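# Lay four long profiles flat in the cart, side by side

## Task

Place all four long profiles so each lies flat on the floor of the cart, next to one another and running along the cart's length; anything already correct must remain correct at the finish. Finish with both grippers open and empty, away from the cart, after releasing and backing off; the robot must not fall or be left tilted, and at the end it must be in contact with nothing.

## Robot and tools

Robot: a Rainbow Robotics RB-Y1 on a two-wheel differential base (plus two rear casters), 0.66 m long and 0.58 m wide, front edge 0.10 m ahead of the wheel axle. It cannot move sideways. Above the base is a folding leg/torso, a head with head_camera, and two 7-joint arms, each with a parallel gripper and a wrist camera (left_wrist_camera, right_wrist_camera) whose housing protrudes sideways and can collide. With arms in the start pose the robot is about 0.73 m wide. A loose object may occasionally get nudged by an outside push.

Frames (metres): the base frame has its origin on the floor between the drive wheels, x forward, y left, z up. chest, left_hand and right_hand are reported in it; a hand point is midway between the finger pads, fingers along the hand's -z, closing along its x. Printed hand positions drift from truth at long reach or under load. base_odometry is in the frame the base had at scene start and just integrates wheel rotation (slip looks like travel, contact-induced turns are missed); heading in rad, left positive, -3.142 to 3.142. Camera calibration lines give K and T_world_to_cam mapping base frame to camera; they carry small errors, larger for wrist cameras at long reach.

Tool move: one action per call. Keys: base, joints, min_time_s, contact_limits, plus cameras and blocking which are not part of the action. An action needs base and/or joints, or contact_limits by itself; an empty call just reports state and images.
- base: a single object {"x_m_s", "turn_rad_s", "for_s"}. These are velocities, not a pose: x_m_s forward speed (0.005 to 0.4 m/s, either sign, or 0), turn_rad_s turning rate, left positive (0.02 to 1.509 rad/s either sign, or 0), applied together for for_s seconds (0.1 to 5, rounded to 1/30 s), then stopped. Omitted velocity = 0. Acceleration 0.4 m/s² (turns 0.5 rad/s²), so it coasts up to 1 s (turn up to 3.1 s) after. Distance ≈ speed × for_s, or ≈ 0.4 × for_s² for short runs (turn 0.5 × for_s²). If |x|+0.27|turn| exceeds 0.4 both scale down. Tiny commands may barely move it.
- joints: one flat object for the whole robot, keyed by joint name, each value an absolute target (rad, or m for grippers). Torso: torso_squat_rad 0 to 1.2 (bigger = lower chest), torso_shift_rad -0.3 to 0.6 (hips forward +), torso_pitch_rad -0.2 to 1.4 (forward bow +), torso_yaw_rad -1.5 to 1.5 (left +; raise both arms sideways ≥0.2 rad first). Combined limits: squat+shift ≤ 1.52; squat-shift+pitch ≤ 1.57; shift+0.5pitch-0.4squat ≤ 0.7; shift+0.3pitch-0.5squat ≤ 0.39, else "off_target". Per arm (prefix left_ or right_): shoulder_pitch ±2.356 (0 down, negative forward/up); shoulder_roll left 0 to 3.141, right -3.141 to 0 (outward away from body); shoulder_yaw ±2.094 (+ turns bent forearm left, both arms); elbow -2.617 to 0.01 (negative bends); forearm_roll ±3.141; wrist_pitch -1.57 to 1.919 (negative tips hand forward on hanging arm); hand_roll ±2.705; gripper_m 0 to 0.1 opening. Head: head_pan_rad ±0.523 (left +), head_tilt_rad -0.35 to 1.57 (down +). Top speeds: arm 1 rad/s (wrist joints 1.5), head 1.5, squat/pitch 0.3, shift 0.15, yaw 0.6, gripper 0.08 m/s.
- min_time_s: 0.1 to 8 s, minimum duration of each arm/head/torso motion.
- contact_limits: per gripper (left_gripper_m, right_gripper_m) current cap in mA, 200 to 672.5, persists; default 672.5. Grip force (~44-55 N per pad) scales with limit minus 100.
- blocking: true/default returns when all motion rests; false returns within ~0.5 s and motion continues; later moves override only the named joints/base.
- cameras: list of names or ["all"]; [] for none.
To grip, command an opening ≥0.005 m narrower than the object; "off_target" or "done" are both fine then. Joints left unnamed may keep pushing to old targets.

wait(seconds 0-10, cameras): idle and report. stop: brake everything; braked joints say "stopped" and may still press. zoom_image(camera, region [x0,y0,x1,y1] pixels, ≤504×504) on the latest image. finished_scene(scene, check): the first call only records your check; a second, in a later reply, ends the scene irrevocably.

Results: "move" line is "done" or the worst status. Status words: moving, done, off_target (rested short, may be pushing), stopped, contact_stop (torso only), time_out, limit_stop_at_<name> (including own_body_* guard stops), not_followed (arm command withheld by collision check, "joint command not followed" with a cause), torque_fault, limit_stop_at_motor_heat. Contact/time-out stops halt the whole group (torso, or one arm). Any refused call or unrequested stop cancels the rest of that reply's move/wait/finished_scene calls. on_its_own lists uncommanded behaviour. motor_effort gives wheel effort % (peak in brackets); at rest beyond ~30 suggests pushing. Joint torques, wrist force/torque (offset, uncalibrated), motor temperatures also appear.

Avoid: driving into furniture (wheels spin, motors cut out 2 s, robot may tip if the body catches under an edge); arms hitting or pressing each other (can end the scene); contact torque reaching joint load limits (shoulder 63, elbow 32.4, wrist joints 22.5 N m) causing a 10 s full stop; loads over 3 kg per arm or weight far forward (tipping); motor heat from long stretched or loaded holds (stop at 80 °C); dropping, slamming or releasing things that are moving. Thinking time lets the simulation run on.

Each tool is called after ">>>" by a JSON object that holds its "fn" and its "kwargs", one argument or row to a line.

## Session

>>> {"fn": "move", "kwargs": {

}}

Scene clock: 0.00 s.
Joint torques (N m): no reading
Motor temperatures (°C): left_arm=[35 33 33 37 43 38 41] | right_arm=[35 38 31 38 39 39 36]
Wrist force (N): no reading
Wrist torque (N m): no reading
Wrist force, peak (N): no reading
base_odometry: x=+0.000 y=+0.000 heading=+0.000
base_status: not commanded
joint_positions: torso_squat_rad=+0.350 torso_shift_rad=+0.000 torso_pitch_rad=+0.000 torso_yaw_rad=+0.000 left_shoulder_pitch_rad=+0.027 left_shoulder_roll_rad=+0.023 left_shoulder_yaw_rad=+0.023 left_elbow_rad=-0.260 left_forearm_roll_rad=+0.047 left_wrist_pitch_rad=-0.042 left_hand_roll_rad=+0.019 left_gripper_m=+0.101 right_shoulder_pitch_rad=+0.050 right_shoulder_roll_rad=-0.019 right_shoulder_yaw_rad=+0.014 right_elbow_rad=-0.220 right_forearm_roll_rad=+0.030 right_wrist_pitch_rad=-0.021 right_hand_roll_rad=+0.014 right_gripper_m=+0.100 head_pan_rad=+0.000 head_tilt_rad=+0.400
joint_status: not commanded
wheel_motors_off: 0
motor_effort: left_wheel=+1 right_wheel=-1
chest: x=-0.2280 y=+0.0003 z=+1.2475 quat_wxyz=(+1.000, +0.000, +0.000, +0.000) (m; base frame)
left_hand: x=-0.1122 y=+0.2419 z=+0.5729 quat_wxyz=(+0.989, +0.010, -0.138, +0.047) (m; base frame)
right_hand: x=-0.1521 y=-0.2342 z=+0.5669 quat_wxyz=(+0.995, -0.011, -0.097, +0.022) (m; base frame)
pictures: head_camera, left_wrist_camera, right_wrist_camera
camera_calibration:
head_camera: T_world_to_cam=[[-0.058531, -0.998231, -0.0104574, 0.0090636], [-0.343616, 0.0299808, -0.938631, 1.3447], [0.937284, -0.0513457, -0.344763, 0.633369], [0, 0, 0, 1]] pos_world=[-0.131054, 0.00125296, 1.48064]
left_wrist_camera: T_world_to_cam=[[0.945363, 0.108901, 0.307294, -0.0969876], [-0.0443039, -0.890906, 0.452022, -0.016493], [0.322995, -0.440939, -0.837405, 0.701446], [0, 0, 0, 1]] pos_world=[-0.135606, 0.305163, 0.624653]
right_wrist_camera: T_world_to_cam=[[-0.979676, -0.0284525, -0.19856, -0.0414166], [-0.111246, 0.900773, 0.4198, -0.0137254], [0.166913, 0.433357, -0.885631, 0.703048], [0, 0, 0, 1]] pos_world=[-0.15945, -0.293486, 0.62018]

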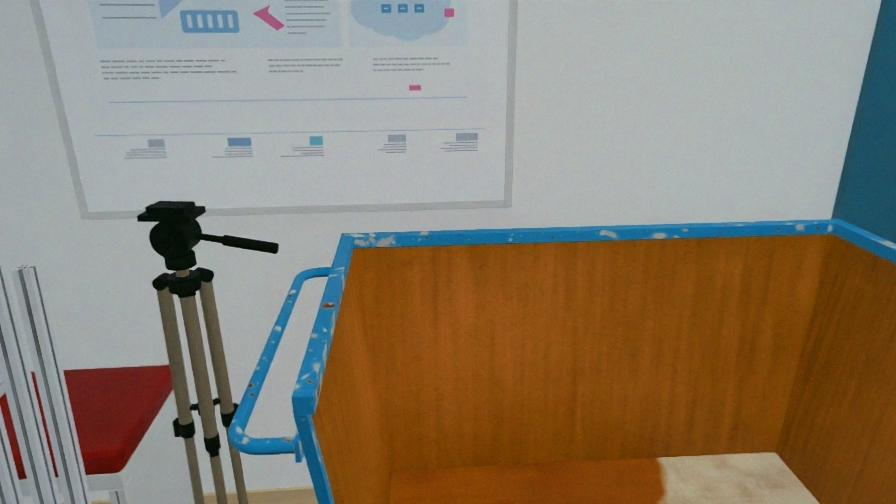

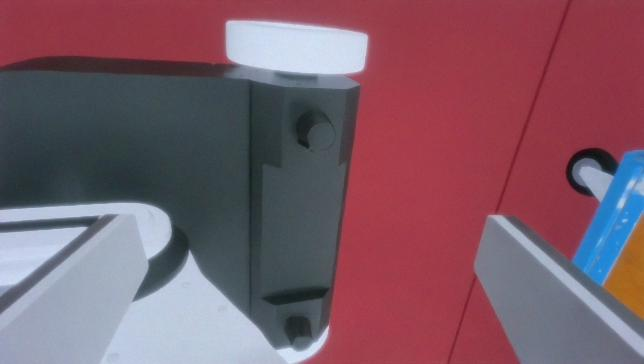

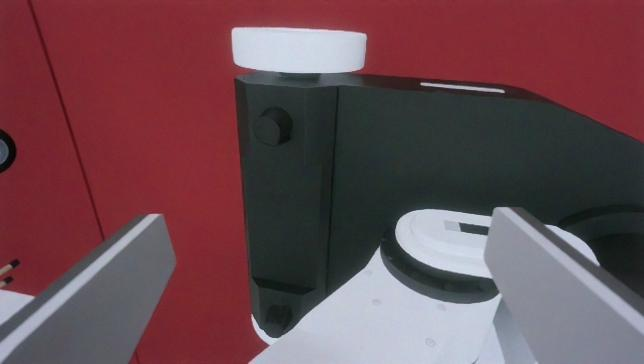

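>>> {"fn": "move", "kwargs": {
  "joints": {"head_pan_rad":0.5,"head_tilt_rad":0.6,"right_shoulder_roll_rad":-0.15},
  "cameras": ["head_camera"]
}}

>>> {"fn": "move", "kwargs": {
  "joints": {"head_pan_rad":-0.35},
  "cameras": ["head_camera"]
}}

Scene clock: 3.87 s.
Joint torques (N m): left_arm=[-2.22 1.08 -0.83 -1.61 -0.35 -0.59 0.4] | right_arm=[-1.98 -3.28 -0.45 -1.47 0.21 -0.64 -0.24]
Motor temperatures (°C): left_arm=[35 33 33 37 43 38 41] | right_arm=[35 38 31 38 39 39 36]
Wrist force (N): left_arm=[-2.8 0.1 -9.1] | right_arm=[-5.9 -3.5 -11.7]
Wrist torque (N m): left_arm=[-0.26 -0.33 0.21] | right_arm=[-0.02 -0.52 -0.35]
Wrist force, peak (N): left_arm=[-3.0 0.6 -9.0] | right_arm=[-6.5 -5.9 -11.7]
move: done
base_odometry: x=+0.000 y=+0.000 heading=+0.000
base_status: not commanded
joint_positions: torso_squat_rad=+0.350 torso_shift_rad=+0.000 torso_pitch_rad=+0.000 torso_yaw_rad=+0.000 left_shoulder_pitch_rad=+0.027 left_shoulder_roll_rad=+0.023 left_shoulder_yaw_rad=+0.023 left_elbow_rad=-0.260 left_forearm_roll_rad=+0.047 left_wrist_pitch_rad=-0.042 left_hand_roll_rad=+0.019 left_gripper_m=+0.101 right_shoulder_pitch_rad=+0.050 right_shoulder_roll_rad=-0.150 right_shoulder_yaw_rad=+0.014 right_elbow_rad=-0.220 right_forearm_roll_rad=+0.030 right_wrist_pitch_rad=-0.021 right_hand_roll_rad=+0.014 right_gripper_m=+0.100 head_pan_rad=+0.500 head_tilt_rad=+0.600
joint_status: all done
wheel_motors_off: 0
motor_effort: left_wheel=+1(2) right_wheel=-2(4)
chest: x=-0.2280 y=+0.0003 z=+1.2475 quat_wxyz=(+1.000, +0.000, +0.000, +0.000) (m; base frame)
left_hand: x=-0.1122 y=+0.2419 z=+0.5729 quat_wxyz=(+0.989, +0.010, -0.138, +0.047) (m; base frame)
right_hand: x=-0.1534 y=-0.3335 z=+0.5752 quat_wxyz=(+0.992, -0.077, -0.094, +0.031) (m; base frame)
pictures: head_camera
camera_calibration:
head_camera: T_world_to_cam=[[0.426248, -0.904605, 0.0013181, 0.0918268], [-0.473923, -0.224552, -0.851453, 1.19179], [0.770525, 0.362306, -0.524429, 0.858897], [0, 0, 0, 1]] pos_world=[-0.136127, 0.0395025, 1.46506]

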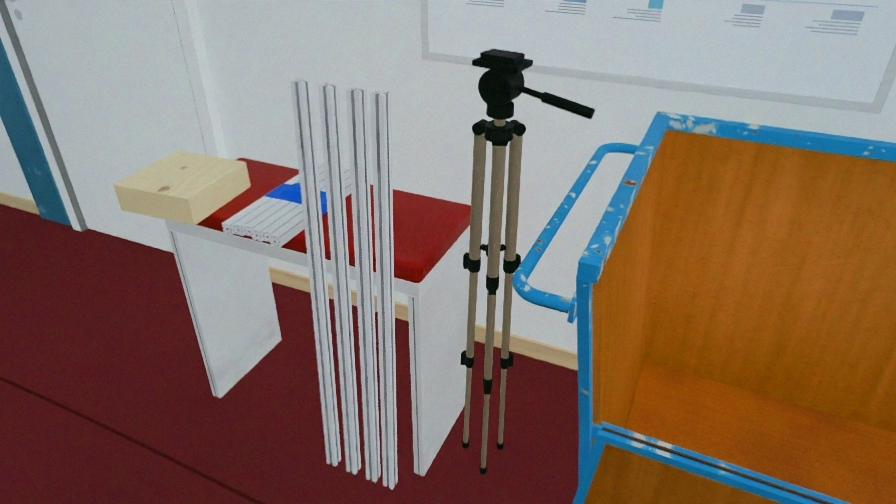

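Scene clock: 5.10 s.
Joint torques (N m): left_arm=[-2.05 0.67 -0.21 -1.43 -0.14 -0.54 0.18] | right_arm=[-1.37 -3.47 -0.13 -1.41 0.16 -0.77 -0.1]
Motor temperatures (°C): left_arm=[35 33 33 37 43 38 41] | right_arm=[35 38 31 38 39 39 36]
Wrist force (N): left_arm=[-2.6 0.5 -8.6] | right_arm=[-6.3 -3.5 -11.7]
Wrist torque (N m): left_arm=[-0.29 -0.31 0.19] | right_arm=[-0.01 -0.54 -0.35]
Wrist force, peak (N): left_arm=[-2.9 0.7 -9.0] | right_arm=[-6.2 -3.6 -12.0]
move: done
base_odometry: x=+0.000 y=+0.000 heading=+0.000
base_status: not commanded
joint_positions: torso_squat_rad=+0.350 torso_shift_rad=+0.000 torso_pitch_rad=+0.000 torso_yaw_rad=+0.000 left_shoulder_pitch_rad=+0.027 left_shoulder_roll_rad=+0.023 left_shoulder_yaw_rad=+0.023 left_elbow_rad=-0.260 left_forearm_roll_rad=+0.047 left_wrist_pitch_rad=-0.042 left_hand_roll_rad=+0.019 left_gripper_m=+0.101 right_shoulder_pitch_rad=+0.050 right_shoulder_roll_rad=-0.150 right_shoulder_yaw_rad=+0.014 right_elbow_rad=-0.220 right_forearm_roll_rad=+0.030 right_wrist_pitch_rad=-0.021 right_hand_roll_rad=+0.014 right_gripper_m=+0.100 head_pan_rad=-0.350 head_tilt_rad=+0.600
joint_status: all done
wheel_motors_off: 0
motor_effort: left_wheel=+1(2) right_wheel=-4(4)
chest: x=-0.2280 y=+0.0003 z=+1.2475 quat_wxyz=(+1.000, +0.000, +0.000, +0.000) (m; base frame)
left_hand: x=-0.1122 y=+0.2419 z=+0.5729 quat_wxyz=(+0.989, +0.010, -0.138, +0.047) (m; base frame)
right_hand: x=-0.1534 y=-0.3335 z=+0.5752 quat_wxyz=(+0.992, -0.077, -0.094, +0.031) (m; base frame)
pictures: head_camera
camera_calibration:
head_camera: T_world_to_cam=[[-0.398256, -0.917273, 0.00133217, -0.0780302], [-0.480983, 0.207593, -0.851798, 1.19063], [0.781055, -0.339874, -0.523868, 0.860589], [0, 0, 0, 1]] pos_world=[-0.130572, -0.0262489, 1.46511]

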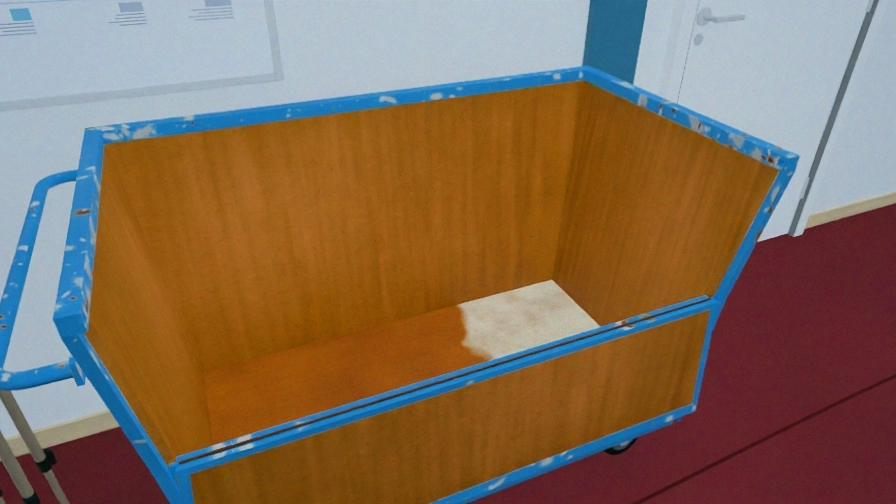

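>>> {"fn": "move", "kwargs": {
  "base": {"turn_rad_s":0.8,"for_s":1.9667},
  "joints": {"head_pan_rad":0,"head_tilt_rad":0.5,"left_shoulder_pitch_rad":-0.40,"left_shoulder_roll_rad":0.043,"left_shoulder_yaw_rad":0.10,"left_elbow_rad":-0.27,"left_forearm_roll_rad":-0.008,"left_wrist_pitch_rad":-0.90,"left_hand_roll_rad":-1.57,"left_gripper_m":0.054},
  "cameras": ["head_camera"]
}}

>>> {"fn": "move", "kwargs": {
  "base": {"x_m_s":0.4,"for_s":1.0},
  "cameras": []
}}

>>> {"fn": "move", "kwargs": {
  "base": {"turn_rad_s":-0.8,"for_s":1.9667},
  "joints": {"torso_squat_rad":1.087},
  "cameras": ["head_camera","left_wrist_camera"]
}}

Scene clock: 27.57 s.
Joint torques (N m): left_arm=[-12.81 2.21 0.8 -5.67 -0.03 -1.71 0.67] | right_arm=[-2.33 -3.8 0.22 -1.51 0.36 -0.47 -0.33]
Motor temperatures (°C): left_arm=[35 33 33 37 43 38 41] | right_arm=[35 38 31 37 39 39 36]
Wrist force (N): left_arm=[-0.2 -6.0 -3.7] | right_arm=[-6.0 -3.7 -11.8]
Wrist torque (N m): left_arm=[0.08 -0.17 0.20] | right_arm=[0.01 -0.52 -0.34]
Wrist force, peak (N): left_arm=[-5.9 0.3 -8.4] | right_arm=[-6.3 -3.5 -12.1]
move: done
base_odometry: x=+0.000 y=+0.000 heading=+1.573
base_status: done (sent for 1.97 of 1.97 s)
joint_positions: torso_squat_rad=+0.350 torso_shift_rad=+0.000 torso_pitch_rad=+0.000 torso_yaw_rad=+0.000 left_shoulder_pitch_rad=-0.400 left_shoulder_roll_rad=+0.043 left_shoulder_yaw_rad=+0.100 left_elbow_rad=-0.270 left_forearm_roll_rad=-0.008 left_wrist_pitch_rad=-0.900 left_hand_roll_rad=-1.570 left_gripper_m=+0.054 right_shoulder_pitch_rad=+0.050 right_shoulder_roll_rad=-0.150 right_shoulder_yaw_rad=+0.014 right_elbow_rad=-0.220 right_forearm_roll_rad=+0.030 right_wrist_pitch_rad=-0.021 right_hand_roll_rad=+0.014 right_gripper_m=+0.100 head_pan_rad=+0.000 head_tilt_rad=+0.500
joint_status: all done
wheel_motors_off: 0
motor_effort: left_wheel=+6(35) right_wheel=+17(48)
chest: x=-0.2280 y=+0.0003 z=+1.2475 quat_wxyz=(+1.000, +0.000, +0.000, +0.000) (m; base frame)
left_hand: x=+0.2640 y=+0.2197 z=+0.8553 quat_wxyz=(+0.489, +0.495, -0.494, -0.521) (m; base frame)
right_hand: x=-0.1535 y=-0.3333 z=+0.5752 quat_wxyz=(+0.992, -0.076, -0.094, +0.031) (m; base frame)
pictures: head_camera
camera_calibration:
head_camera: T_world_to_cam=[[-0.0594024, -0.998224, -0.00451568, 0.000306513], [-0.435624, 0.0299928, -0.899629, 1.26928], [0.898167, -0.051473, -0.436631, 0.758314], [0, 0, 0, 1]] pos_world=[-0.128144, 0.00126929, 1.47299]

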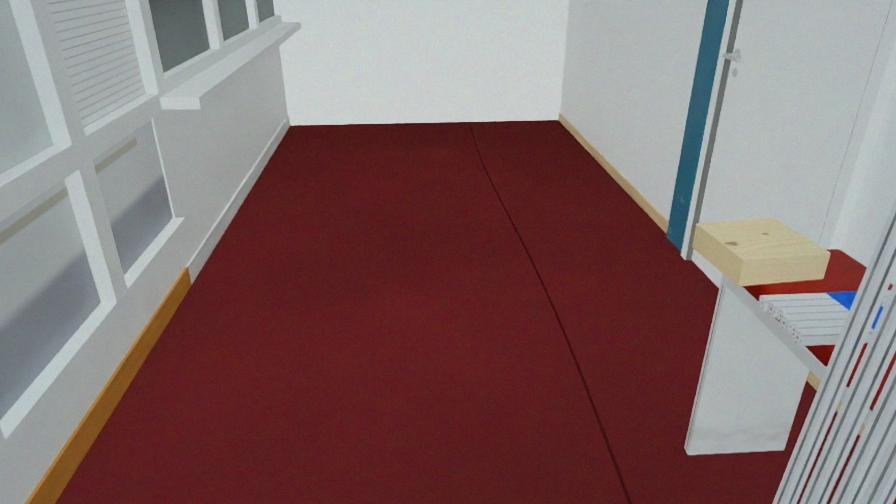

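Scene clock: 29.93 s.
Joint torques (N m): left_arm=[-12.21 2.39 0.71 -5.55 -0.3 -1.75 0.61] | right_arm=[-1.49 -4.2 0.12 -0.84 0.05 -0.64 -0.22]
Motor temperatures (°C): left_arm=[35 33 33 37 43 38 41] | right_arm=[35 38 31 37 39 39 36]
Wrist force (N): left_arm=[-0.6 -5.2 -3.9] | right_arm=[-6.0 -3.7 -11.8]
Wrist torque (N m): left_arm=[-0.01 -0.21 0.20] | right_arm=[0.03 -0.53 -0.35]
Wrist force, peak (N): left_arm=[-0.4 -5.7 -4.2] | right_arm=[-6.4 -3.6 -11.9]
move: done
base_odometry: x=-0.001 y=+0.400 heading=+1.574
base_status: done (sent for 1 of 1 s)
joint_positions: torso_squat_rad=+0.350 torso_shift_rad=+0.000 torso_pitch_rad=+0.000 torso_yaw_rad=+0.000 left_shoulder_pitch_rad=-0.400 left_shoulder_roll_rad=+0.043 left_shoulder_yaw_rad=+0.100 left_elbow_rad=-0.270 left_forearm_roll_rad=-0.008 left_wrist_pitch_rad=-0.900 left_hand_roll_rad=-1.570 left_gripper_m=+0.054 right_shoulder_pitch_rad=+0.050 right_shoulder_roll_rad=-0.150 right_shoulder_yaw_rad=+0.014 right_elbow_rad=-0.220 right_forearm_roll_rad=+0.030 right_wrist_pitch_rad=-0.021 right_hand_roll_rad=+0.014 right_gripper_m=+0.100 head_pan_rad=+0.000 head_tilt_rad=+0.500
joint_status: not commanded
wheel_motors_off: 0
motor_effort: left_wheel=+7(49) right_wheel=-9(51)
chest: x=-0.2279 y=+0.0003 z=+1.2475 quat_wxyz=(+1.000, +0.000, +0.000, +0.000) (m; base frame)
left_hand: x=+0.2641 y=+0.2197 z=+0.8552 quat_wxyz=(+0.489, +0.495, -0.494, -0.521) (m; base frame)
right_hand: x=-0.1533 y=-0.3333 z=+0.5752 quat_wxyz=(+0.992, -0.076, -0.094, +0.032) (m; base frame)
pictures: none
No camera images: "cameras" was empty.

Scene clock: 33.83 s.
Joint torques (N m): left_arm=[-13.19 1.63 0.44 -5.78 -0.22 -1.7 0.57] | right_arm=[-1.87 -4.73 -0.31 -1.1 0.15 -0.56 -0.24]
Motor temperatures (°C): left_arm=[35 33 33 37 43 38 41] | right_arm=[35 38 31 37 39 39 36]
Wrist force (N): left_arm=[-0.6 -5.7 -4.1] | right_arm=[-6.3 -3.4 -11.9]
Wrist torque (N m): left_arm=[0.03 -0.25 0.20] | right_arm=[0.01 -0.55 -0.33]
Wrist force, peak (N): left_arm=[-0.7 -6.3 -4.0] | right_arm=[-6.3 -3.2 -12.4]
move: done
base_odometry: x=-0.001 y=+0.400 heading=+0.001
base_status: done (sent for 1.97 of 1.97 s)
joint_positions: torso_squat_rad=+1.087 torso_shift_rad=+0.000 torso_pitch_rad=+0.000 torso_yaw_rad=+0.000 left_shoulder_pitch_rad=-0.400 left_shoulder_roll_rad=+0.043 left_shoulder_yaw_rad=+0.100 left_elbow_rad=-0.270 left_forearm_roll_rad=-0.008 left_wrist_pitch_rad=-0.900 left_hand_roll_rad=-1.570 left_gripper_m=+0.054 right_shoulder_pitch_rad=+0.050 right_shoulder_roll_rad=-0.150 right_shoulder_yaw_rad=+0.014 right_elbow_rad=-0.220 right_forearm_roll_rad=+0.030 right_wrist_pitch_rad=-0.021 right_hand_roll_rad=+0.014 right_gripper_m=+0.100 head_pan_rad=+0.000 head_tilt_rad=+0.500
joint_status: all done
wheel_motors_off: 0
motor_effort: left_wheel=+16(43) right_wheel=+2(50)
chest: x=-0.2281 y=+0.0003 z=+0.9155 quat_wxyz=(+1.000, +0.000, +0.000, +0.000) (m; base frame)
left_hand: x=+0.2640 y=+0.2197 z=+0.5234 quat_wxyz=(+0.489, +0.495, -0.494, -0.521) (m; base frame)
right_hand: x=-0.1533 y=-0.3334 z=+0.2433 quat_wxyz=(+0.992, -0.076, -0.094, +0.031) (m; base frame)
pictures: head_camera, left_wrist_camera
camera_calibration:
head_camera: T_world_to_cam=[[-0.0594014, -0.998224, -0.00454964, -0.00121919], [-0.435445, 0.0300127, -0.899715, 0.97073], [0.898254, -0.0514632, -0.436454, 0.613286], [0, 0, 0, 1]] pos_world=[-0.12826, 0.00121041, 1.14105]
left_wrist_camera: T_world_to_cam=[[-0.0652253, -0.997817, -0.0102932, 0.24118], [-0.493226, 0.0412048, -0.868925, 0.607898], [0.867452, -0.051599, -0.494837, 0.120133], [0, 0, 0, 1]] pos_world=[0.211352, 0.221804, 0.590146]

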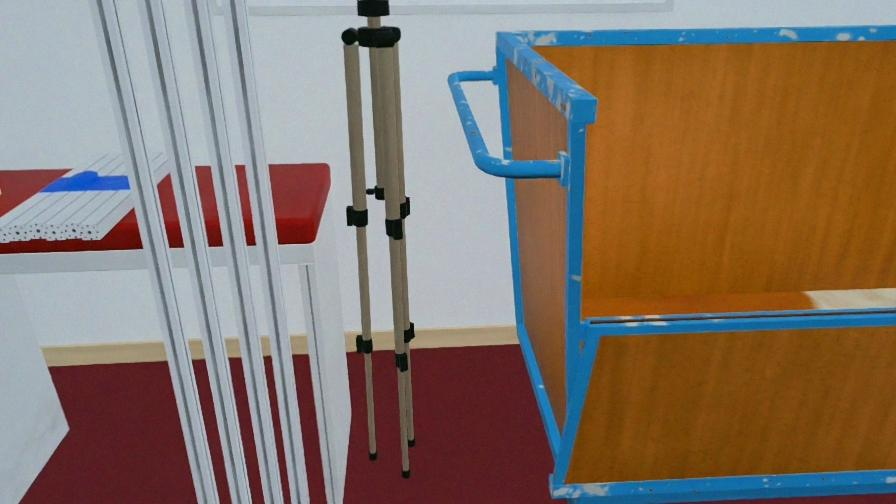

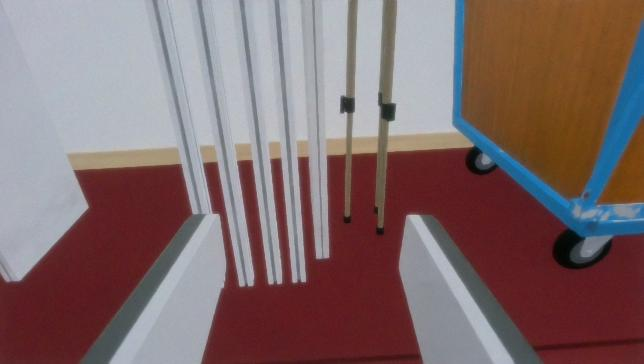

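>>> {"fn": "move", "kwargs": {
  "base": {"x_m_s":0.24,"for_s":1.8333},
  "joints": {"left_shoulder_roll_rad":0.078,"left_hand_roll_rad":-1.535,"left_gripper_m":0.05},
  "cameras": ["head_camera","left_wrist_camera"]
}}

Scene clock: 52.47 s.
Joint torques (N m): left_arm=[-13.15 2.18 0.23 -5.71 -0.14 -1.99 0.21] | right_arm=[-1.53 -4.06 0.04 -1.33 0.27 -0.62 -0.29]
Motor temperatures (°C): left_arm=[36 33 33 37 43 38 41] | right_arm=[35 38 31 37 38 39 36]
Wrist force (N): left_arm=[-0.6 -5.5 -4.0] | right_arm=[-6.2 -3.2 -11.9]
Wrist torque (N m): left_arm=[0.02 -0.26 0.21] | right_arm=[-0.01 -0.51 -0.34]
Wrist force, peak (N): left_arm=[-3.1 -5.5 -4.2] | right_arm=[-6.2 -3.4 -12.2]
move: done
base_odometry: x=+0.439 y=+0.400 heading=-0.001
base_status: done (sent for 1.83 of 1.83 s)
joint_positions: torso_squat_rad=+1.087 torso_shift_rad=+0.000 torso_pitch_rad=+0.000 torso_yaw_rad=+0.000 left_shoulder_pitch_rad=-0.400 left_shoulder_roll_rad=+0.078 left_shoulder_yaw_rad=+0.100 left_elbow_rad=-0.270 left_forearm_roll_rad=-0.008 left_wrist_pitch_rad=-0.900 left_hand_roll_rad=-1.535 left_gripper_m=+0.050 right_shoulder_pitch_rad=+0.050 right_shoulder_roll_rad=-0.150 right_shoulder_yaw_rad=+0.014 right_elbow_rad=-0.220 right_forearm_roll_rad=+0.030 right_wrist_pitch_rad=-0.021 right_hand_roll_rad=+0.014 right_gripper_m=+0.100 head_pan_rad=+0.000 head_tilt_rad=+0.500
joint_status: all done
wheel_motors_off: 0
motor_effort: left_wheel=-13(50) right_wheel=+10(49)
chest: x=-0.2280 y=+0.0003 z=+0.9155 quat_wxyz=(+1.000, +0.000, +0.000, +0.000) (m; base frame)
left_hand: x=+0.2661 y=+0.2413 z=+0.5259 quat_wxyz=(+0.492, +0.499, -0.493, -0.516) (m; base frame)
right_hand: x=-0.1533 y=-0.3334 z=+0.2433 quat_wxyz=(+0.992, -0.076, -0.094, +0.031) (m; base frame)
pictures: head_camera, left_wrist_camera
camera_calibration:
head_camera: T_world_to_cam=[[-0.0593944, -0.998224, -0.00451455, -0.001231], [-0.435641, 0.0299893, -0.899621, 0.970646], [0.898159, -0.0514657, -0.436649, 0.613359], [0, 0, 0, 1]] pos_world=[-0.128114, 0.00122918, 1.14103]
left_wrist_camera: T_world_to_cam=[[-0.0515931, -0.998638, -0.00774007, 0.258115], [-0.490558, 0.0320933, -0.870817, 0.612726], [0.86988, -0.0411313, -0.491546, 0.115787], [0, 0, 0, 1]] pos_world=[0.213174, 0.242861, 0.592485]

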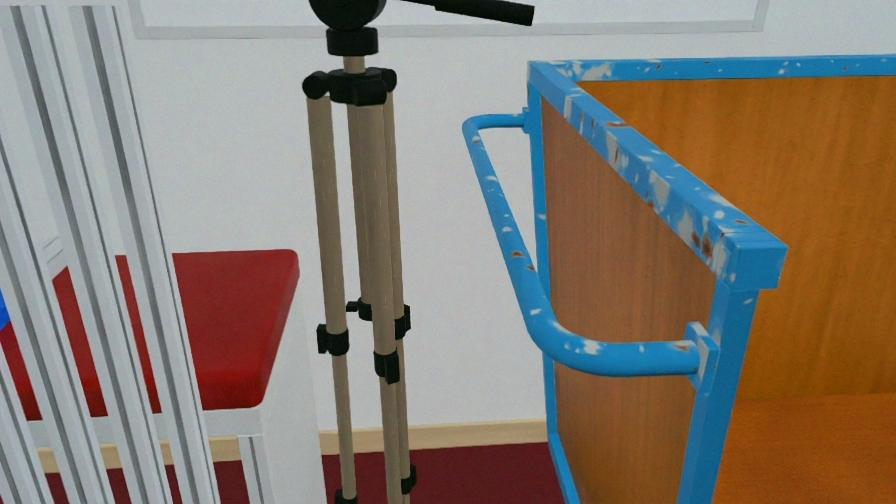

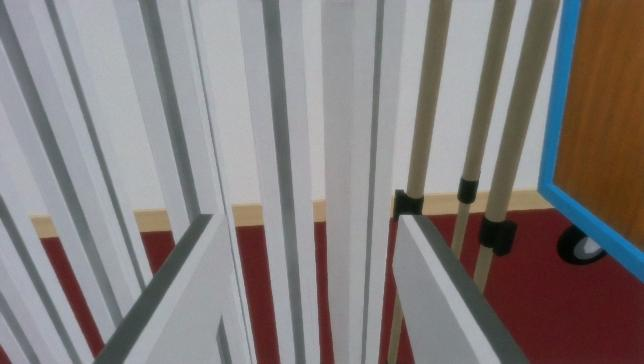

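>>> {"fn": "zoom_image", "kwargs": {
  "camera": "left_wrist_camera",
  "region": [120, 60, 460, 364]
}}

>>> {"fn": "move", "kwargs": {
  "joints": {"head_pan_rad":0.5,"head_tilt_rad":0.8},
  "cameras": ["head_camera"]
}}

Scaled by 1.482 from the camera's 644x364 image, which has a finer 920x520 frame.

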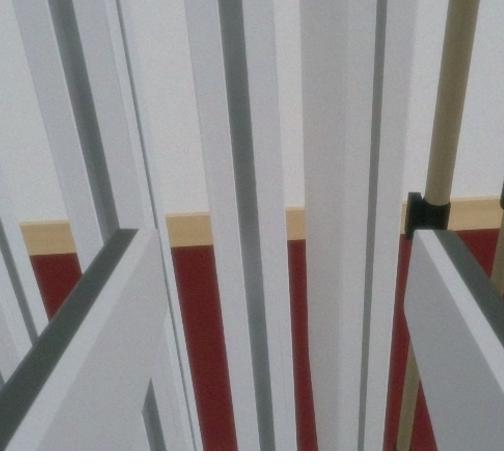

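Scene clock: 62.57 s.
Joint torques (N m): left_arm=[-13.3 2.91 0.57 -5.54 0.02 -2.13 0.29] | right_arm=[-1.18 -3.92 0.58 -0.72 0.27 -0.45 -0.25]
Motor temperatures (°C): left_arm=[36 33 33 37 43 39 41] | right_arm=[35 38 31 37 38 39 36]
Wrist force (N): left_arm=[-0.7 -5.3 -4.0] | right_arm=[-6.2 -3.1 -11.8]
Wrist torque (N m): left_arm=[-0.02 -0.25 0.20] | right_arm=[-0.02 -0.54 -0.33]
Wrist force, peak (N): left_arm=[-0.8 -6.1 -4.0] | right_arm=[-6.4 -3.3 -12.1]
move: done
base_odometry: x=+0.439 y=+0.400 heading=-0.001
base_status: not commanded
joint_positions: torso_squat_rad=+1.087 torso_shift_rad=+0.000 torso_pitch_rad=+0.000 torso_yaw_rad=+0.000 left_shoulder_pitch_rad=-0.400 left_shoulder_roll_rad=+0.078 left_shoulder_yaw_rad=+0.100 left_elbow_rad=-0.270 left_forearm_roll_rad=-0.008 left_wrist_pitch_rad=-0.900 left_hand_roll_rad=-1.535 left_gripper_m=+0.050 right_shoulder_pitch_rad=+0.050 right_shoulder_roll_rad=-0.150 right_shoulder_yaw_rad=+0.014 right_elbow_rad=-0.220 right_forearm_roll_rad=+0.030 right_wrist_pitch_rad=-0.021 right_hand_roll_rad=+0.014 right_gripper_m=+0.100 head_pan_rad=+0.500 head_tilt_rad=+0.800
joint_status: all done
wheel_motors_off: 0
motor_effort: left_wheel=-13(14) right_wheel=+9(13)
chest: x=-0.2280 y=+0.0003 z=+0.9155 quat_wxyz=(+1.000, +0.000, +0.000, +0.000) (m; base frame)
left_hand: x=+0.2661 y=+0.2413 z=+0.5259 quat_wxyz=(+0.492, +0.499, -0.493, -0.516) (m; base frame)
right_hand: x=-0.1533 y=-0.3334 z=+0.2433 quat_wxyz=(+0.992, -0.076, -0.094, +0.031) (m; base frame)
pictures: head_camera
camera_calibration:
head_camera: T_world_to_cam=[[0.427384, -0.903974, 0.0131772, 0.0792561], [-0.613272, -0.300592, -0.73044, 0.745473], [0.664259, 0.304097, -0.68285, 0.839676], [0, 0, 0, 1]] pos_world=[-0.134458, 0.0403857, 1.11685]

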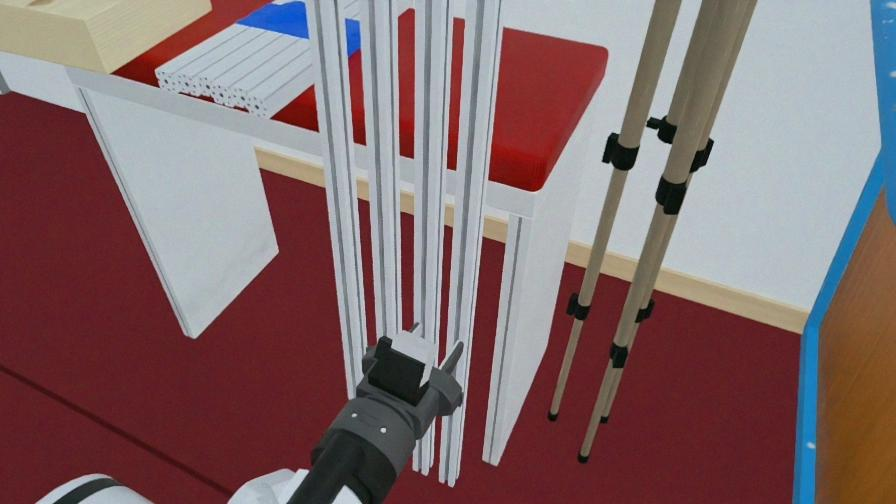

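>>> {"fn": "move", "kwargs": {
  "base": {"x_m_s":0.1,"for_s":0.5},
  "joints": {"left_shoulder_roll_rad":0.089,"left_hand_roll_rad":-1.524,"head_pan_rad":0.5,"head_tilt_rad":0.7},
  "cameras": ["left_wrist_camera","head_camera"]
}}

>>> {"fn": "zoom_image", "kwargs": {
  "camera": "left_wrist_camera",
  "region": [120, 60, 460, 364]
}}

Scene clock: 85.70 s.
Joint torques (N m): left_arm=[-13.56 3.64 -0.52 -5.82 -0.19 -2.08 0.48] | right_arm=[-1.49 -4.27 0.08 -1.05 0.35 -0.54 -0.32]
Motor temperatures (°C): left_arm=[36 33 33 38 43 39 41] | right_arm=[35 38 31 37 38 39 36]
Wrist force (N): left_arm=[-0.8 -5.6 -4.0] | right_arm=[-6.1 -3.5 -11.9]
Wrist torque (N m): left_arm=[0.03 -0.24 0.23] | right_arm=[0.02 -0.51 -0.34]
Wrist force, peak (N): left_arm=[-0.8 -5.9 -4.5] | right_arm=[-6.4 -3.3 -12.0]
move: done
base_odometry: x=+0.489 y=+0.400 heading=-0.001
base_status: done (sent for 0.5 of 0.5 s)
joint_positions: torso_squat_rad=+1.087 torso_shift_rad=+0.000 torso_pitch_rad=+0.000 torso_yaw_rad=+0.000 left_shoulder_pitch_rad=-0.400 left_shoulder_roll_rad=+0.089 left_shoulder_yaw_rad=+0.100 left_elbow_rad=-0.270 left_forearm_roll_rad=-0.008 left_wrist_pitch_rad=-0.900 left_hand_roll_rad=-1.524 left_gripper_m=+0.050 right_shoulder_pitch_rad=+0.050 right_shoulder_roll_rad=-0.150 right_shoulder_yaw_rad=+0.014 right_elbow_rad=-0.220 right_forearm_roll_rad=+0.030 right_wrist_pitch_rad=-0.021 right_hand_roll_rad=+0.014 right_gripper_m=+0.100 head_pan_rad=+0.500 head_tilt_rad=+0.700
joint_status: all done
wheel_motors_off: 0
motor_effort: left_wheel=-11(25) right_wheel=+10(41)
chest: x=-0.2280 y=+0.0003 z=+0.9155 quat_wxyz=(+1.000, +0.000, +0.000, +0.000) (m; base frame)
left_hand: x=+0.2667 y=+0.2480 z=+0.5269 quat_wxyz=(+0.494, +0.500, -0.492, -0.514) (m; base frame)
right_hand: x=-0.1533 y=-0.3333 z=+0.2433 quat_wxyz=(+0.992, -0.076, -0.094, +0.032) (m; base frame)
pictures: head_camera, left_wrist_camera
camera_calibration:
head_camera: T_world_to_cam=[[0.426564, -0.904428, 0.00728862, 0.085653], [-0.546318, -0.264071, -0.79486, 0.83113], [0.720819, 0.335077, -0.606749, 0.766397], [0, 0, 0, 1]] pos_world=[-0.134908, 0.0401424, 1.12502]
left_wrist_camera: T_world_to_cam=[[-0.0473174, -0.998856, -0.00685209, 0.263323], [-0.489636, 0.0291728, -0.871439, 0.614398], [0.870642, -0.0378791, -0.490457, 0.114446], [0, 0, 0, 1]] pos_world=[0.213649, 0.249434, 0.593345]

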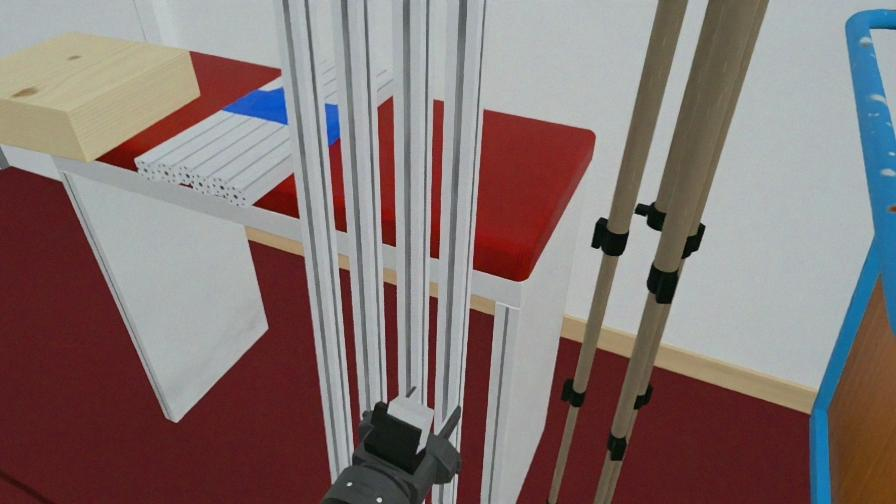

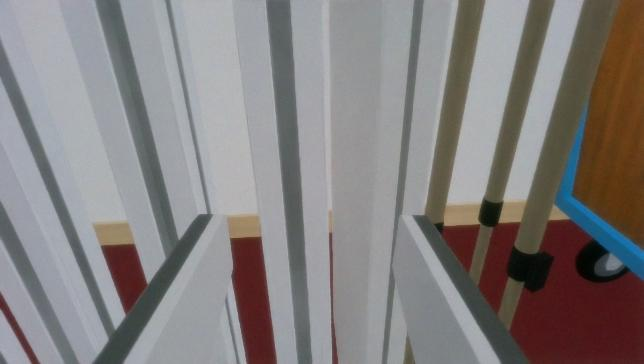

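Scaled by 1.482 from the camera's 644x364 image, which has a finer 920x520 frame.

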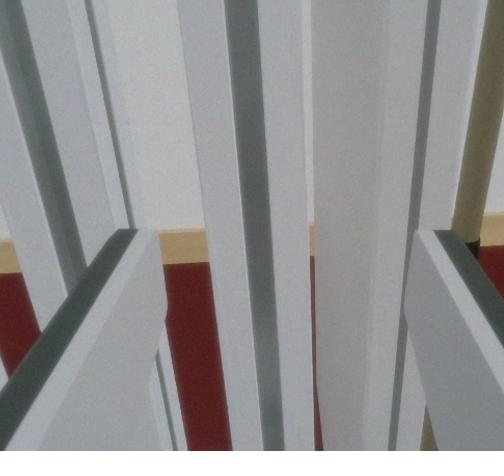

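>>> {"fn": "move", "kwargs": {
  "base": {"x_m_s":0.1,"for_s":0.5},
  "joints": {"left_shoulder_roll_rad":0.101,"left_hand_roll_rad":-1.512},
  "cameras": ["left_wrist_camera","head_camera"]
}}

>>> {"fn": "zoom_image", "kwargs": {
  "camera": "left_wrist_camera",
  "region": [120, 60, 460, 364]
}}

Scene clock: 94.63 s.
Joint torques (N m): left_arm=[-13.14 3.61 -0.51 -5.85 -0.06 -2.09 0.54] | right_arm=[-1.47 -4.29 0.39 -0.85 0.19 -0.69 -0.1]
Motor temperatures (°C): left_arm=[36 33 33 38 43 39 41] | right_arm=[35 38 31 37 38 39 36]
Wrist force (N): left_arm=[-1.0 -5.5 -4.1] | right_arm=[-6.2 -3.4 -11.8]
Wrist torque (N m): left_arm=[0.02 -0.27 0.23] | right_arm=[0.01 -0.54 -0.33]
Wrist force, peak (N): left_arm=[-0.4 -6.3 -3.9] | right_arm=[-6.2 -3.4 -12.2]
move: done
base_odometry: x=+0.539 y=+0.400 heading=-0.001
base_status: done (sent for 0.5 of 0.5 s)
joint_positions: torso_squat_rad=+1.087 torso_shift_rad=+0.000 torso_pitch_rad=+0.000 torso_yaw_rad=+0.000 left_shoulder_pitch_rad=-0.400 left_shoulder_roll_rad=+0.101 left_shoulder_yaw_rad=+0.100 left_elbow_rad=-0.270 left_forearm_roll_rad=-0.008 left_wrist_pitch_rad=-0.900 left_hand_roll_rad=-1.512 left_gripper_m=+0.050 right_shoulder_pitch_rad=+0.050 right_shoulder_roll_rad=-0.150 right_shoulder_yaw_rad=+0.014 right_elbow_rad=-0.220 right_forearm_roll_rad=+0.030 right_wrist_pitch_rad=-0.021 right_hand_roll_rad=+0.014 right_gripper_m=+0.100 head_pan_rad=+0.500 head_tilt_rad=+0.700
joint_status: all done
wheel_motors_off: 0
motor_effort: left_wheel=-10(26) right_wheel=+10(41)
chest: x=-0.2280 y=+0.0003 z=+0.9155 quat_wxyz=(+1.000, +0.000, +0.000, +0.000) (m; base frame)
left_hand: x=+0.2673 y=+0.2554 z=+0.5280 quat_wxyz=(+0.495, +0.501, -0.492, -0.512) (m; base frame)
right_hand: x=-0.1533 y=-0.3333 z=+0.2433 quat_wxyz=(+0.992, -0.076, -0.094, +0.032) (m; base frame)
pictures: head_camera, left_wrist_camera
camera_calibration:
head_camera: T_world_to_cam=[[0.426574, -0.904423, 0.00728683, 0.0856574], [-0.546318, -0.264077, -0.794859, 0.83113], [0.720813, 0.335085, -0.606751, 0.766396], [0, 0, 0, 1]] pos_world=[-0.134906, 0.0401447, 1.12502]
left_wrist_camera: T_world_to_cam=[[-0.0426833, -0.999071, -0.00594749, 0.269053], [-0.48849, 0.0260619, -0.87218, 0.616344], [0.871525, -0.0343223, -0.489149, 0.112919], [0, 0, 0, 1]] pos_world=[0.214151, 0.256615, 0.594398]

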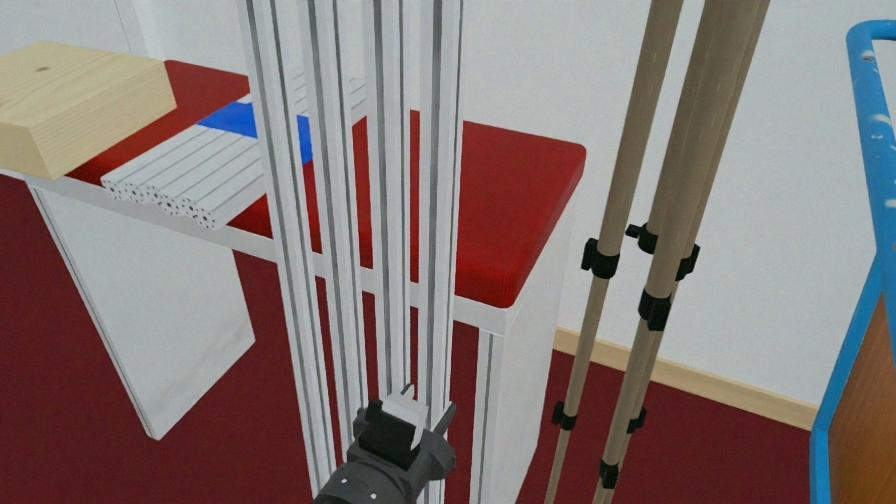

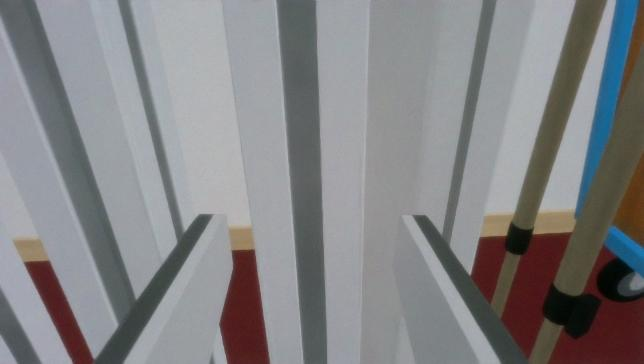

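Scaled by 1.482 from the camera's 644x364 image, which has a finer 920x520 frame.

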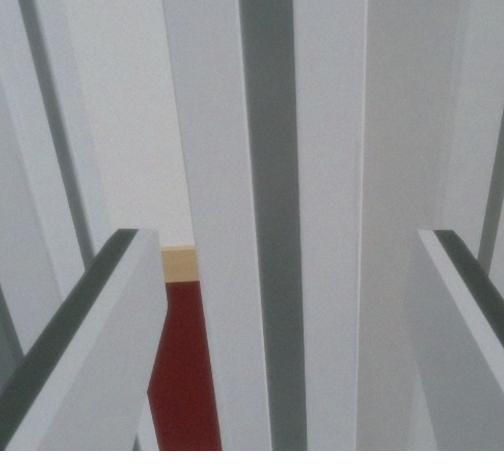

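>>> {"fn": "move", "kwargs": {
  "base": {"x_m_s":0.1,"for_s":0.5},
  "joints": {"left_shoulder_roll_rad":0.103,"left_hand_roll_rad":-1.51},
  "cameras": ["left_wrist_camera","head_camera"]
}}

>>> {"fn": "zoom_image", "kwargs": {
  "camera": "left_wrist_camera",
  "region": [120, 60, 460, 364]
}}

Scene clock: 101.13 s.
Joint torques (N m): left_arm=[-21.78 5.95 0.17 -8.58 0.14 0.16 0.43] | right_arm=[-1.34 -4.32 -0.12 -1.04 0.3 -0.5 -0.3]
Motor temperatures (°C): left_arm=[36 33 33 38 43 39 41] | right_arm=[35 38 31 37 38 39 36]
Wrist force (N): left_arm=[7.5 5.7 27.6] | right_arm=[-6.3 -3.2 -11.7]
Wrist torque (N m): left_arm=[-0.41 1.16 -0.16] | right_arm=[-0.02 -0.54 -0.32]
Wrist force, peak (N): left_arm=[9.4 8.9 39.5] | right_arm=[-6.3 -3.5 -12.3]
move: done
base_odometry: x=+0.588 y=+0.400 heading=-0.002
base_status: done (sent for 0.5 of 0.5 s)
joint_positions: torso_squat_rad=+1.087 torso_shift_rad=+0.000 torso_pitch_rad=+0.000 torso_yaw_rad=+0.000 left_shoulder_pitch_rad=-0.398 left_shoulder_roll_rad=+0.102 left_shoulder_yaw_rad=+0.100 left_elbow_rad=-0.269 left_forearm_roll_rad=-0.008 left_wrist_pitch_rad=-0.901 left_hand_roll_rad=-1.510 left_gripper_m=+0.050 right_shoulder_pitch_rad=+0.050 right_shoulder_roll_rad=-0.150 right_shoulder_yaw_rad=+0.014 right_elbow_rad=-0.220 right_forearm_roll_rad=+0.030 right_wrist_pitch_rad=-0.021 right_hand_roll_rad=+0.014 right_gripper_m=+0.100 head_pan_rad=+0.500 head_tilt_rad=+0.700
joint_status: all done
wheel_motors_off: 0
motor_effort: left_wheel=-1(23) right_wheel=+12(40)
chest: x=-0.2280 y=+0.0003 z=+0.9155 quat_wxyz=(+1.000, +0.000, +0.000, +0.000) (m; base frame)
left_hand: x=+0.2662 y=+0.2565 z=+0.5271 quat_wxyz=(+0.496, +0.501, -0.491, -0.512) (m; base frame)
right_hand: x=-0.1533 y=-0.3333 z=+0.2432 quat_wxyz=(+0.992, -0.076, -0.094, +0.032) (m; base frame)
pictures: head_camera, left_wrist_camera
camera_calibration:
head_camera: T_world_to_cam=[[0.426666, -0.90438, 0.00728428, 0.0856875], [-0.546197, -0.264086, -0.794939, 0.831181], [0.72085, 0.335195, -0.606646, 0.76637], [0, 0, 0, 1]] pos_world=[-0.135009, 0.0401142, 1.12503]
left_wrist_camera: T_world_to_cam=[[-0.041496, -0.999125, -0.00515601, 0.269424], [-0.490084, 0.0248508, -0.871321, 0.615327], [0.870687, -0.0336295, -0.490686, 0.114305], [0, 0, 0, 1]] pos_world=[0.213218, 0.257741, 0.593624]

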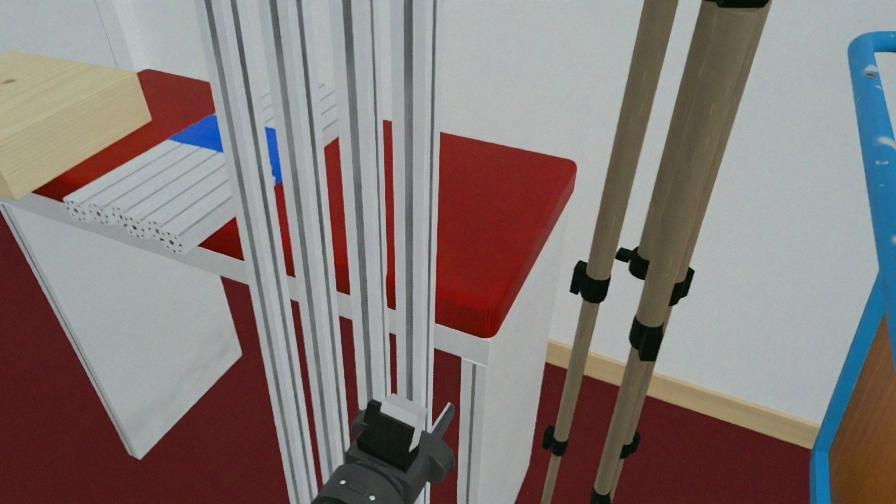

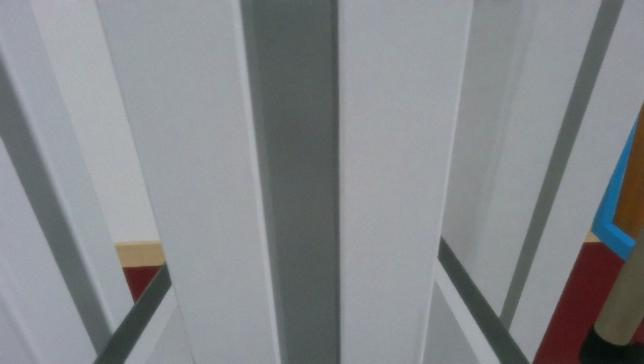

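Scaled by 1.482 from the camera's 644x364 image, which has a finer 920x520 frame.

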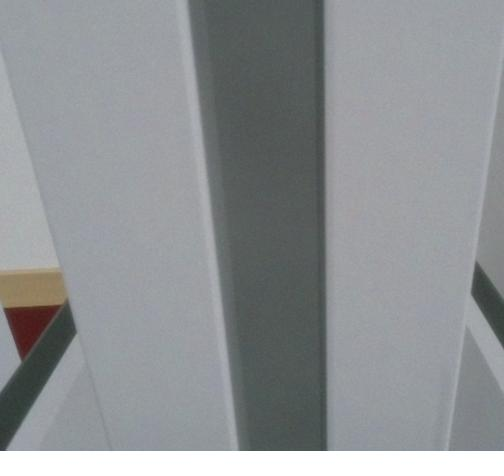

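>>> {"fn": "move", "kwargs": {
  "base": {"x_m_s":-0.05,"for_s":0.3},
  "cameras": ["left_wrist_camera"]
}}

Scene clock: 107.20 s.
Joint torques (N m): left_arm=[-14.04 3.85 0.61 -6.24 0.05 -1.78 0.42] | right_arm=[-1.96 -4.28 -0.31 -1.29 0.33 -0.58 -0.36]
Motor temperatures (°C): left_arm=[37 33 33 38 43 39 41] | right_arm=[35 38 31 37 38 39 36]
Wrist force (N): left_arm=[-0.9 -5.3 -3.8] | right_arm=[-6.2 -3.2 -11.9]
Wrist torque (N m): left_arm=[0.00 -0.26 0.22] | right_arm=[0.00 -0.54 -0.33]
Wrist force, peak (N): left_arm=[7.0 5.4 27.7] | right_arm=[-6.3 -3.2 -12.2]
move: done
base_odometry: x=+0.573 y=+0.400 heading=-0.002
base_status: done (sent for 0.3 of 0.3 s)
joint_positions: torso_squat_rad=+1.087 torso_shift_rad=+0.000 torso_pitch_rad=+0.000 torso_yaw_rad=+0.000 left_shoulder_pitch_rad=-0.400 left_shoulder_roll_rad=+0.103 left_shoulder_yaw_rad=+0.100 left_elbow_rad=-0.270 left_forearm_roll_rad=-0.008 left_wrist_pitch_rad=-0.900 left_hand_roll_rad=-1.510 left_gripper_m=+0.050 right_shoulder_pitch_rad=+0.050 right_shoulder_roll_rad=-0.150 right_shoulder_yaw_rad=+0.014 right_elbow_rad=-0.220 right_forearm_roll_rad=+0.030 right_wrist_pitch_rad=-0.021 right_hand_roll_rad=+0.014 right_gripper_m=+0.100 head_pan_rad=+0.500 head_tilt_rad=+0.700
joint_status: not commanded
wheel_motors_off: 0
motor_effort: left_wheel=-5(33) right_wheel=+9(24)
chest: x=-0.2280 y=+0.0003 z=+0.9155 quat_wxyz=(+1.000, +0.000, +0.000, +0.000) (m; base frame)
left_hand: x=+0.2672 y=+0.2565 z=+0.5281 quat_wxyz=(+0.495, +0.501, -0.492, -0.512) (m; base frame)
right_hand: x=-0.1534 y=-0.3333 z=+0.2432 quat_wxyz=(+0.992, -0.076, -0.094, +0.032) (m; base frame)
pictures: left_wrist_camera
camera_calibration:
left_wrist_camera: T_world_to_cam=[[-0.0419423, -0.999104, -0.00561012, 0.269767], [-0.4885, 0.0254047, -0.872194, 0.616501], [0.871555, -0.0338413, -0.489128, 0.112944], [0, 0, 0, 1]] pos_world=[0.214038, 0.257685, 0.594466]

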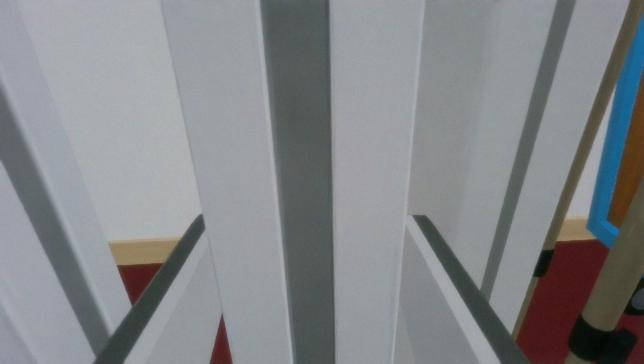

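>>> {"fn": "move", "kwargs": {
  "joints": {"left_gripper_m":0.0},
  "cameras": ["left_wrist_camera"]
}}

>>> {"fn": "move", "kwargs": {
  "joints": {"torso_squat_rad":0.98},
  "cameras": ["head_camera"]
}}

Scene clock: 112.13 s.
Joint torques (N m): left_arm=[-14.11 4.19 0.38 -6.64 0.33 -1.9 -0.55] | right_arm=[-2.49 -4.98 -0.17 -1.3 0.1 -0.48 -0.15]
Motor temperatures (°C): left_arm=[37 33 33 38 43 39 41] | right_arm=[35 38 31 37 38 39 36]
Wrist force (N): left_arm=[0.9 -5.1 -3.6] | right_arm=[-6.2 -3.4 -11.7]
Wrist torque (N m): left_arm=[-0.13 -0.29 1.26] | right_arm=[0.01 -0.54 -0.34]
Wrist force, peak (N): left_arm=[-0.6 -6.1 -4.3] | right_arm=[-6.3 -3.5 -12.1]
move: off_target
base_odometry: x=+0.573 y=+0.400 heading=-0.002
base_status: not commanded
joint_positions: torso_squat_rad=+1.087 torso_shift_rad=+0.000 torso_pitch_rad=+0.000 torso_yaw_rad=+0.000 left_shoulder_pitch_rad=-0.400 left_shoulder_roll_rad=+0.103 left_shoulder_yaw_rad=+0.100 left_elbow_rad=-0.270 left_forearm_roll_rad=-0.008 left_wrist_pitch_rad=-0.900 left_hand_roll_rad=-1.510 left_gripper_m=+0.031 right_shoulder_pitch_rad=+0.050 right_shoulder_roll_rad=-0.150 right_shoulder_yaw_rad=+0.014 right_elbow_rad=-0.220 right_forearm_roll_rad=+0.030 right_wrist_pitch_rad=-0.021 right_hand_roll_rad=+0.014 right_gripper_m=+0.100 head_pan_rad=+0.500 head_tilt_rad=+0.700
joint_status: left_gripper_m off_target (ended at +0.031, target +0.000)
wheel_motors_off: 0
motor_effort: left_wheel=-6(6) right_wheel=+11(12)
chest: x=-0.2280 y=+0.0003 z=+0.9155 quat_wxyz=(+1.000, +0.000, +0.000, +0.000) (m; base frame)
left_hand: x=+0.2672 y=+0.2564 z=+0.5281 quat_wxyz=(+0.495, +0.501, -0.492, -0.512) (m; base frame)
right_hand: x=-0.1534 y=-0.3333 z=+0.2432 quat_wxyz=(+0.992, -0.076, -0.094, +0.032) (m; base frame)
pictures: left_wrist_camera
camera_calibration:
left_wrist_camera: T_world_to_cam=[[-0.0419414, -0.999106, -0.00536446, 0.269622], [-0.488463, 0.0251883, -0.872221, 0.616597], [0.871576, -0.0339619, -0.489082, 0.112927], [0, 0, 0, 1]] pos_world=[0.214068, 0.257685, 0.594486]

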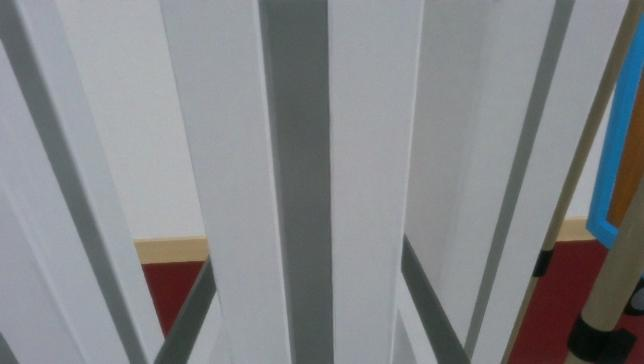

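Scene clock: 113.30 s.
Joint torques (N m): left_arm=[-17.02 4.57 1.08 -8.89 0.22 -4.01 0.15] | right_arm=[-1.93 -4.58 0.39 -1.24 0.23 -0.5 -0.22]
Motor temperatures (°C): left_arm=[37 33 33 38 43 39 41] | right_arm=[35 38 31 37 38 39 36]
Wrist force (N): left_arm=[0.0 -14.7 -3.8] | right_arm=[-6.0 -3.4 -12.0]
Wrist torque (N m): left_arm=[0.01 -0.18 0.20] | right_arm=[0.03 -0.53 -0.32]
Wrist force, peak (N): left_arm=[1.5 -16.0 -4.3] | right_arm=[-6.3 -3.5 -12.4]
move: done
base_odometry: x=+0.574 y=+0.400 heading=-0.002
base_status: not commanded
joint_positions: torso_squat_rad=+0.980 torso_shift_rad=+0.000 torso_pitch_rad=+0.000 torso_yaw_rad=+0.000 left_shoulder_pitch_rad=-0.399 left_shoulder_roll_rad=+0.103 left_shoulder_yaw_rad=+0.100 left_elbow_rad=-0.269 left_forearm_roll_rad=-0.008 left_wrist_pitch_rad=-0.899 left_hand_roll_rad=-1.510 left_gripper_m=+0.031 right_shoulder_pitch_rad=+0.050 right_shoulder_roll_rad=-0.150 right_shoulder_yaw_rad=+0.014 right_elbow_rad=-0.220 right_forearm_roll_rad=+0.030 right_wrist_pitch_rad=-0.021 right_hand_roll_rad=+0.014 right_gripper_m=+0.100 head_pan_rad=+0.500 head_tilt_rad=+0.700
joint_status: all done
wheel_motors_off: 0
motor_effort: left_wheel=-9(9) right_wheel=+9(11)
chest: x=-0.2278 y=+0.0003 z=+0.9798 quat_wxyz=(+1.000, +0.000, +0.000, +0.000) (m; base frame)
left_hand: x=+0.2667 y=+0.2566 z=+0.5913 quat_wxyz=(+0.496, +0.501, -0.491, -0.513) (m; base frame)
right_hand: x=-0.1535 y=-0.3333 z=+0.3075 quat_wxyz=(+0.992, -0.076, -0.093, +0.032) (m; base frame)
pictures: head_camera
camera_calibration:
head_camera: T_world_to_cam=[[0.426625, -0.904401, 0.00709988, 0.085302], [-0.546634, -0.264097, -0.794634, 0.882063], [0.720543, 0.33513, -0.607047, 0.80551], [0, 0, 0, 1]] pos_world=[-0.13463, 0.0401474, 1.18929]

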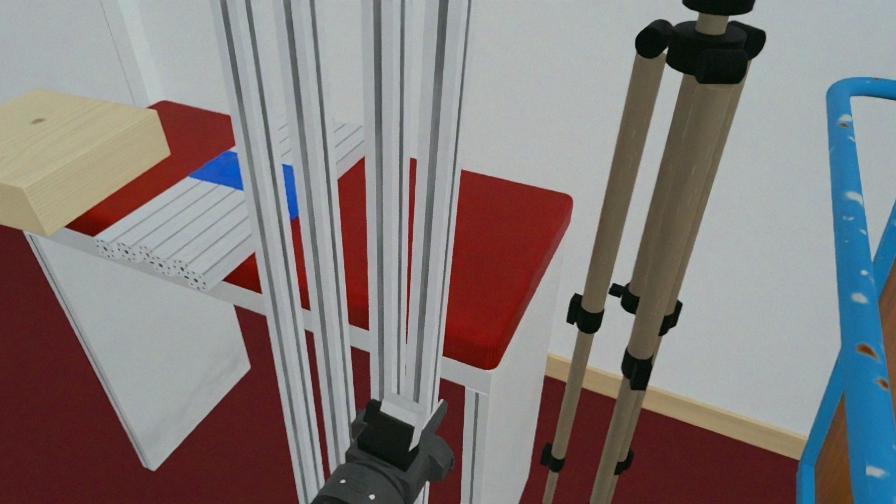

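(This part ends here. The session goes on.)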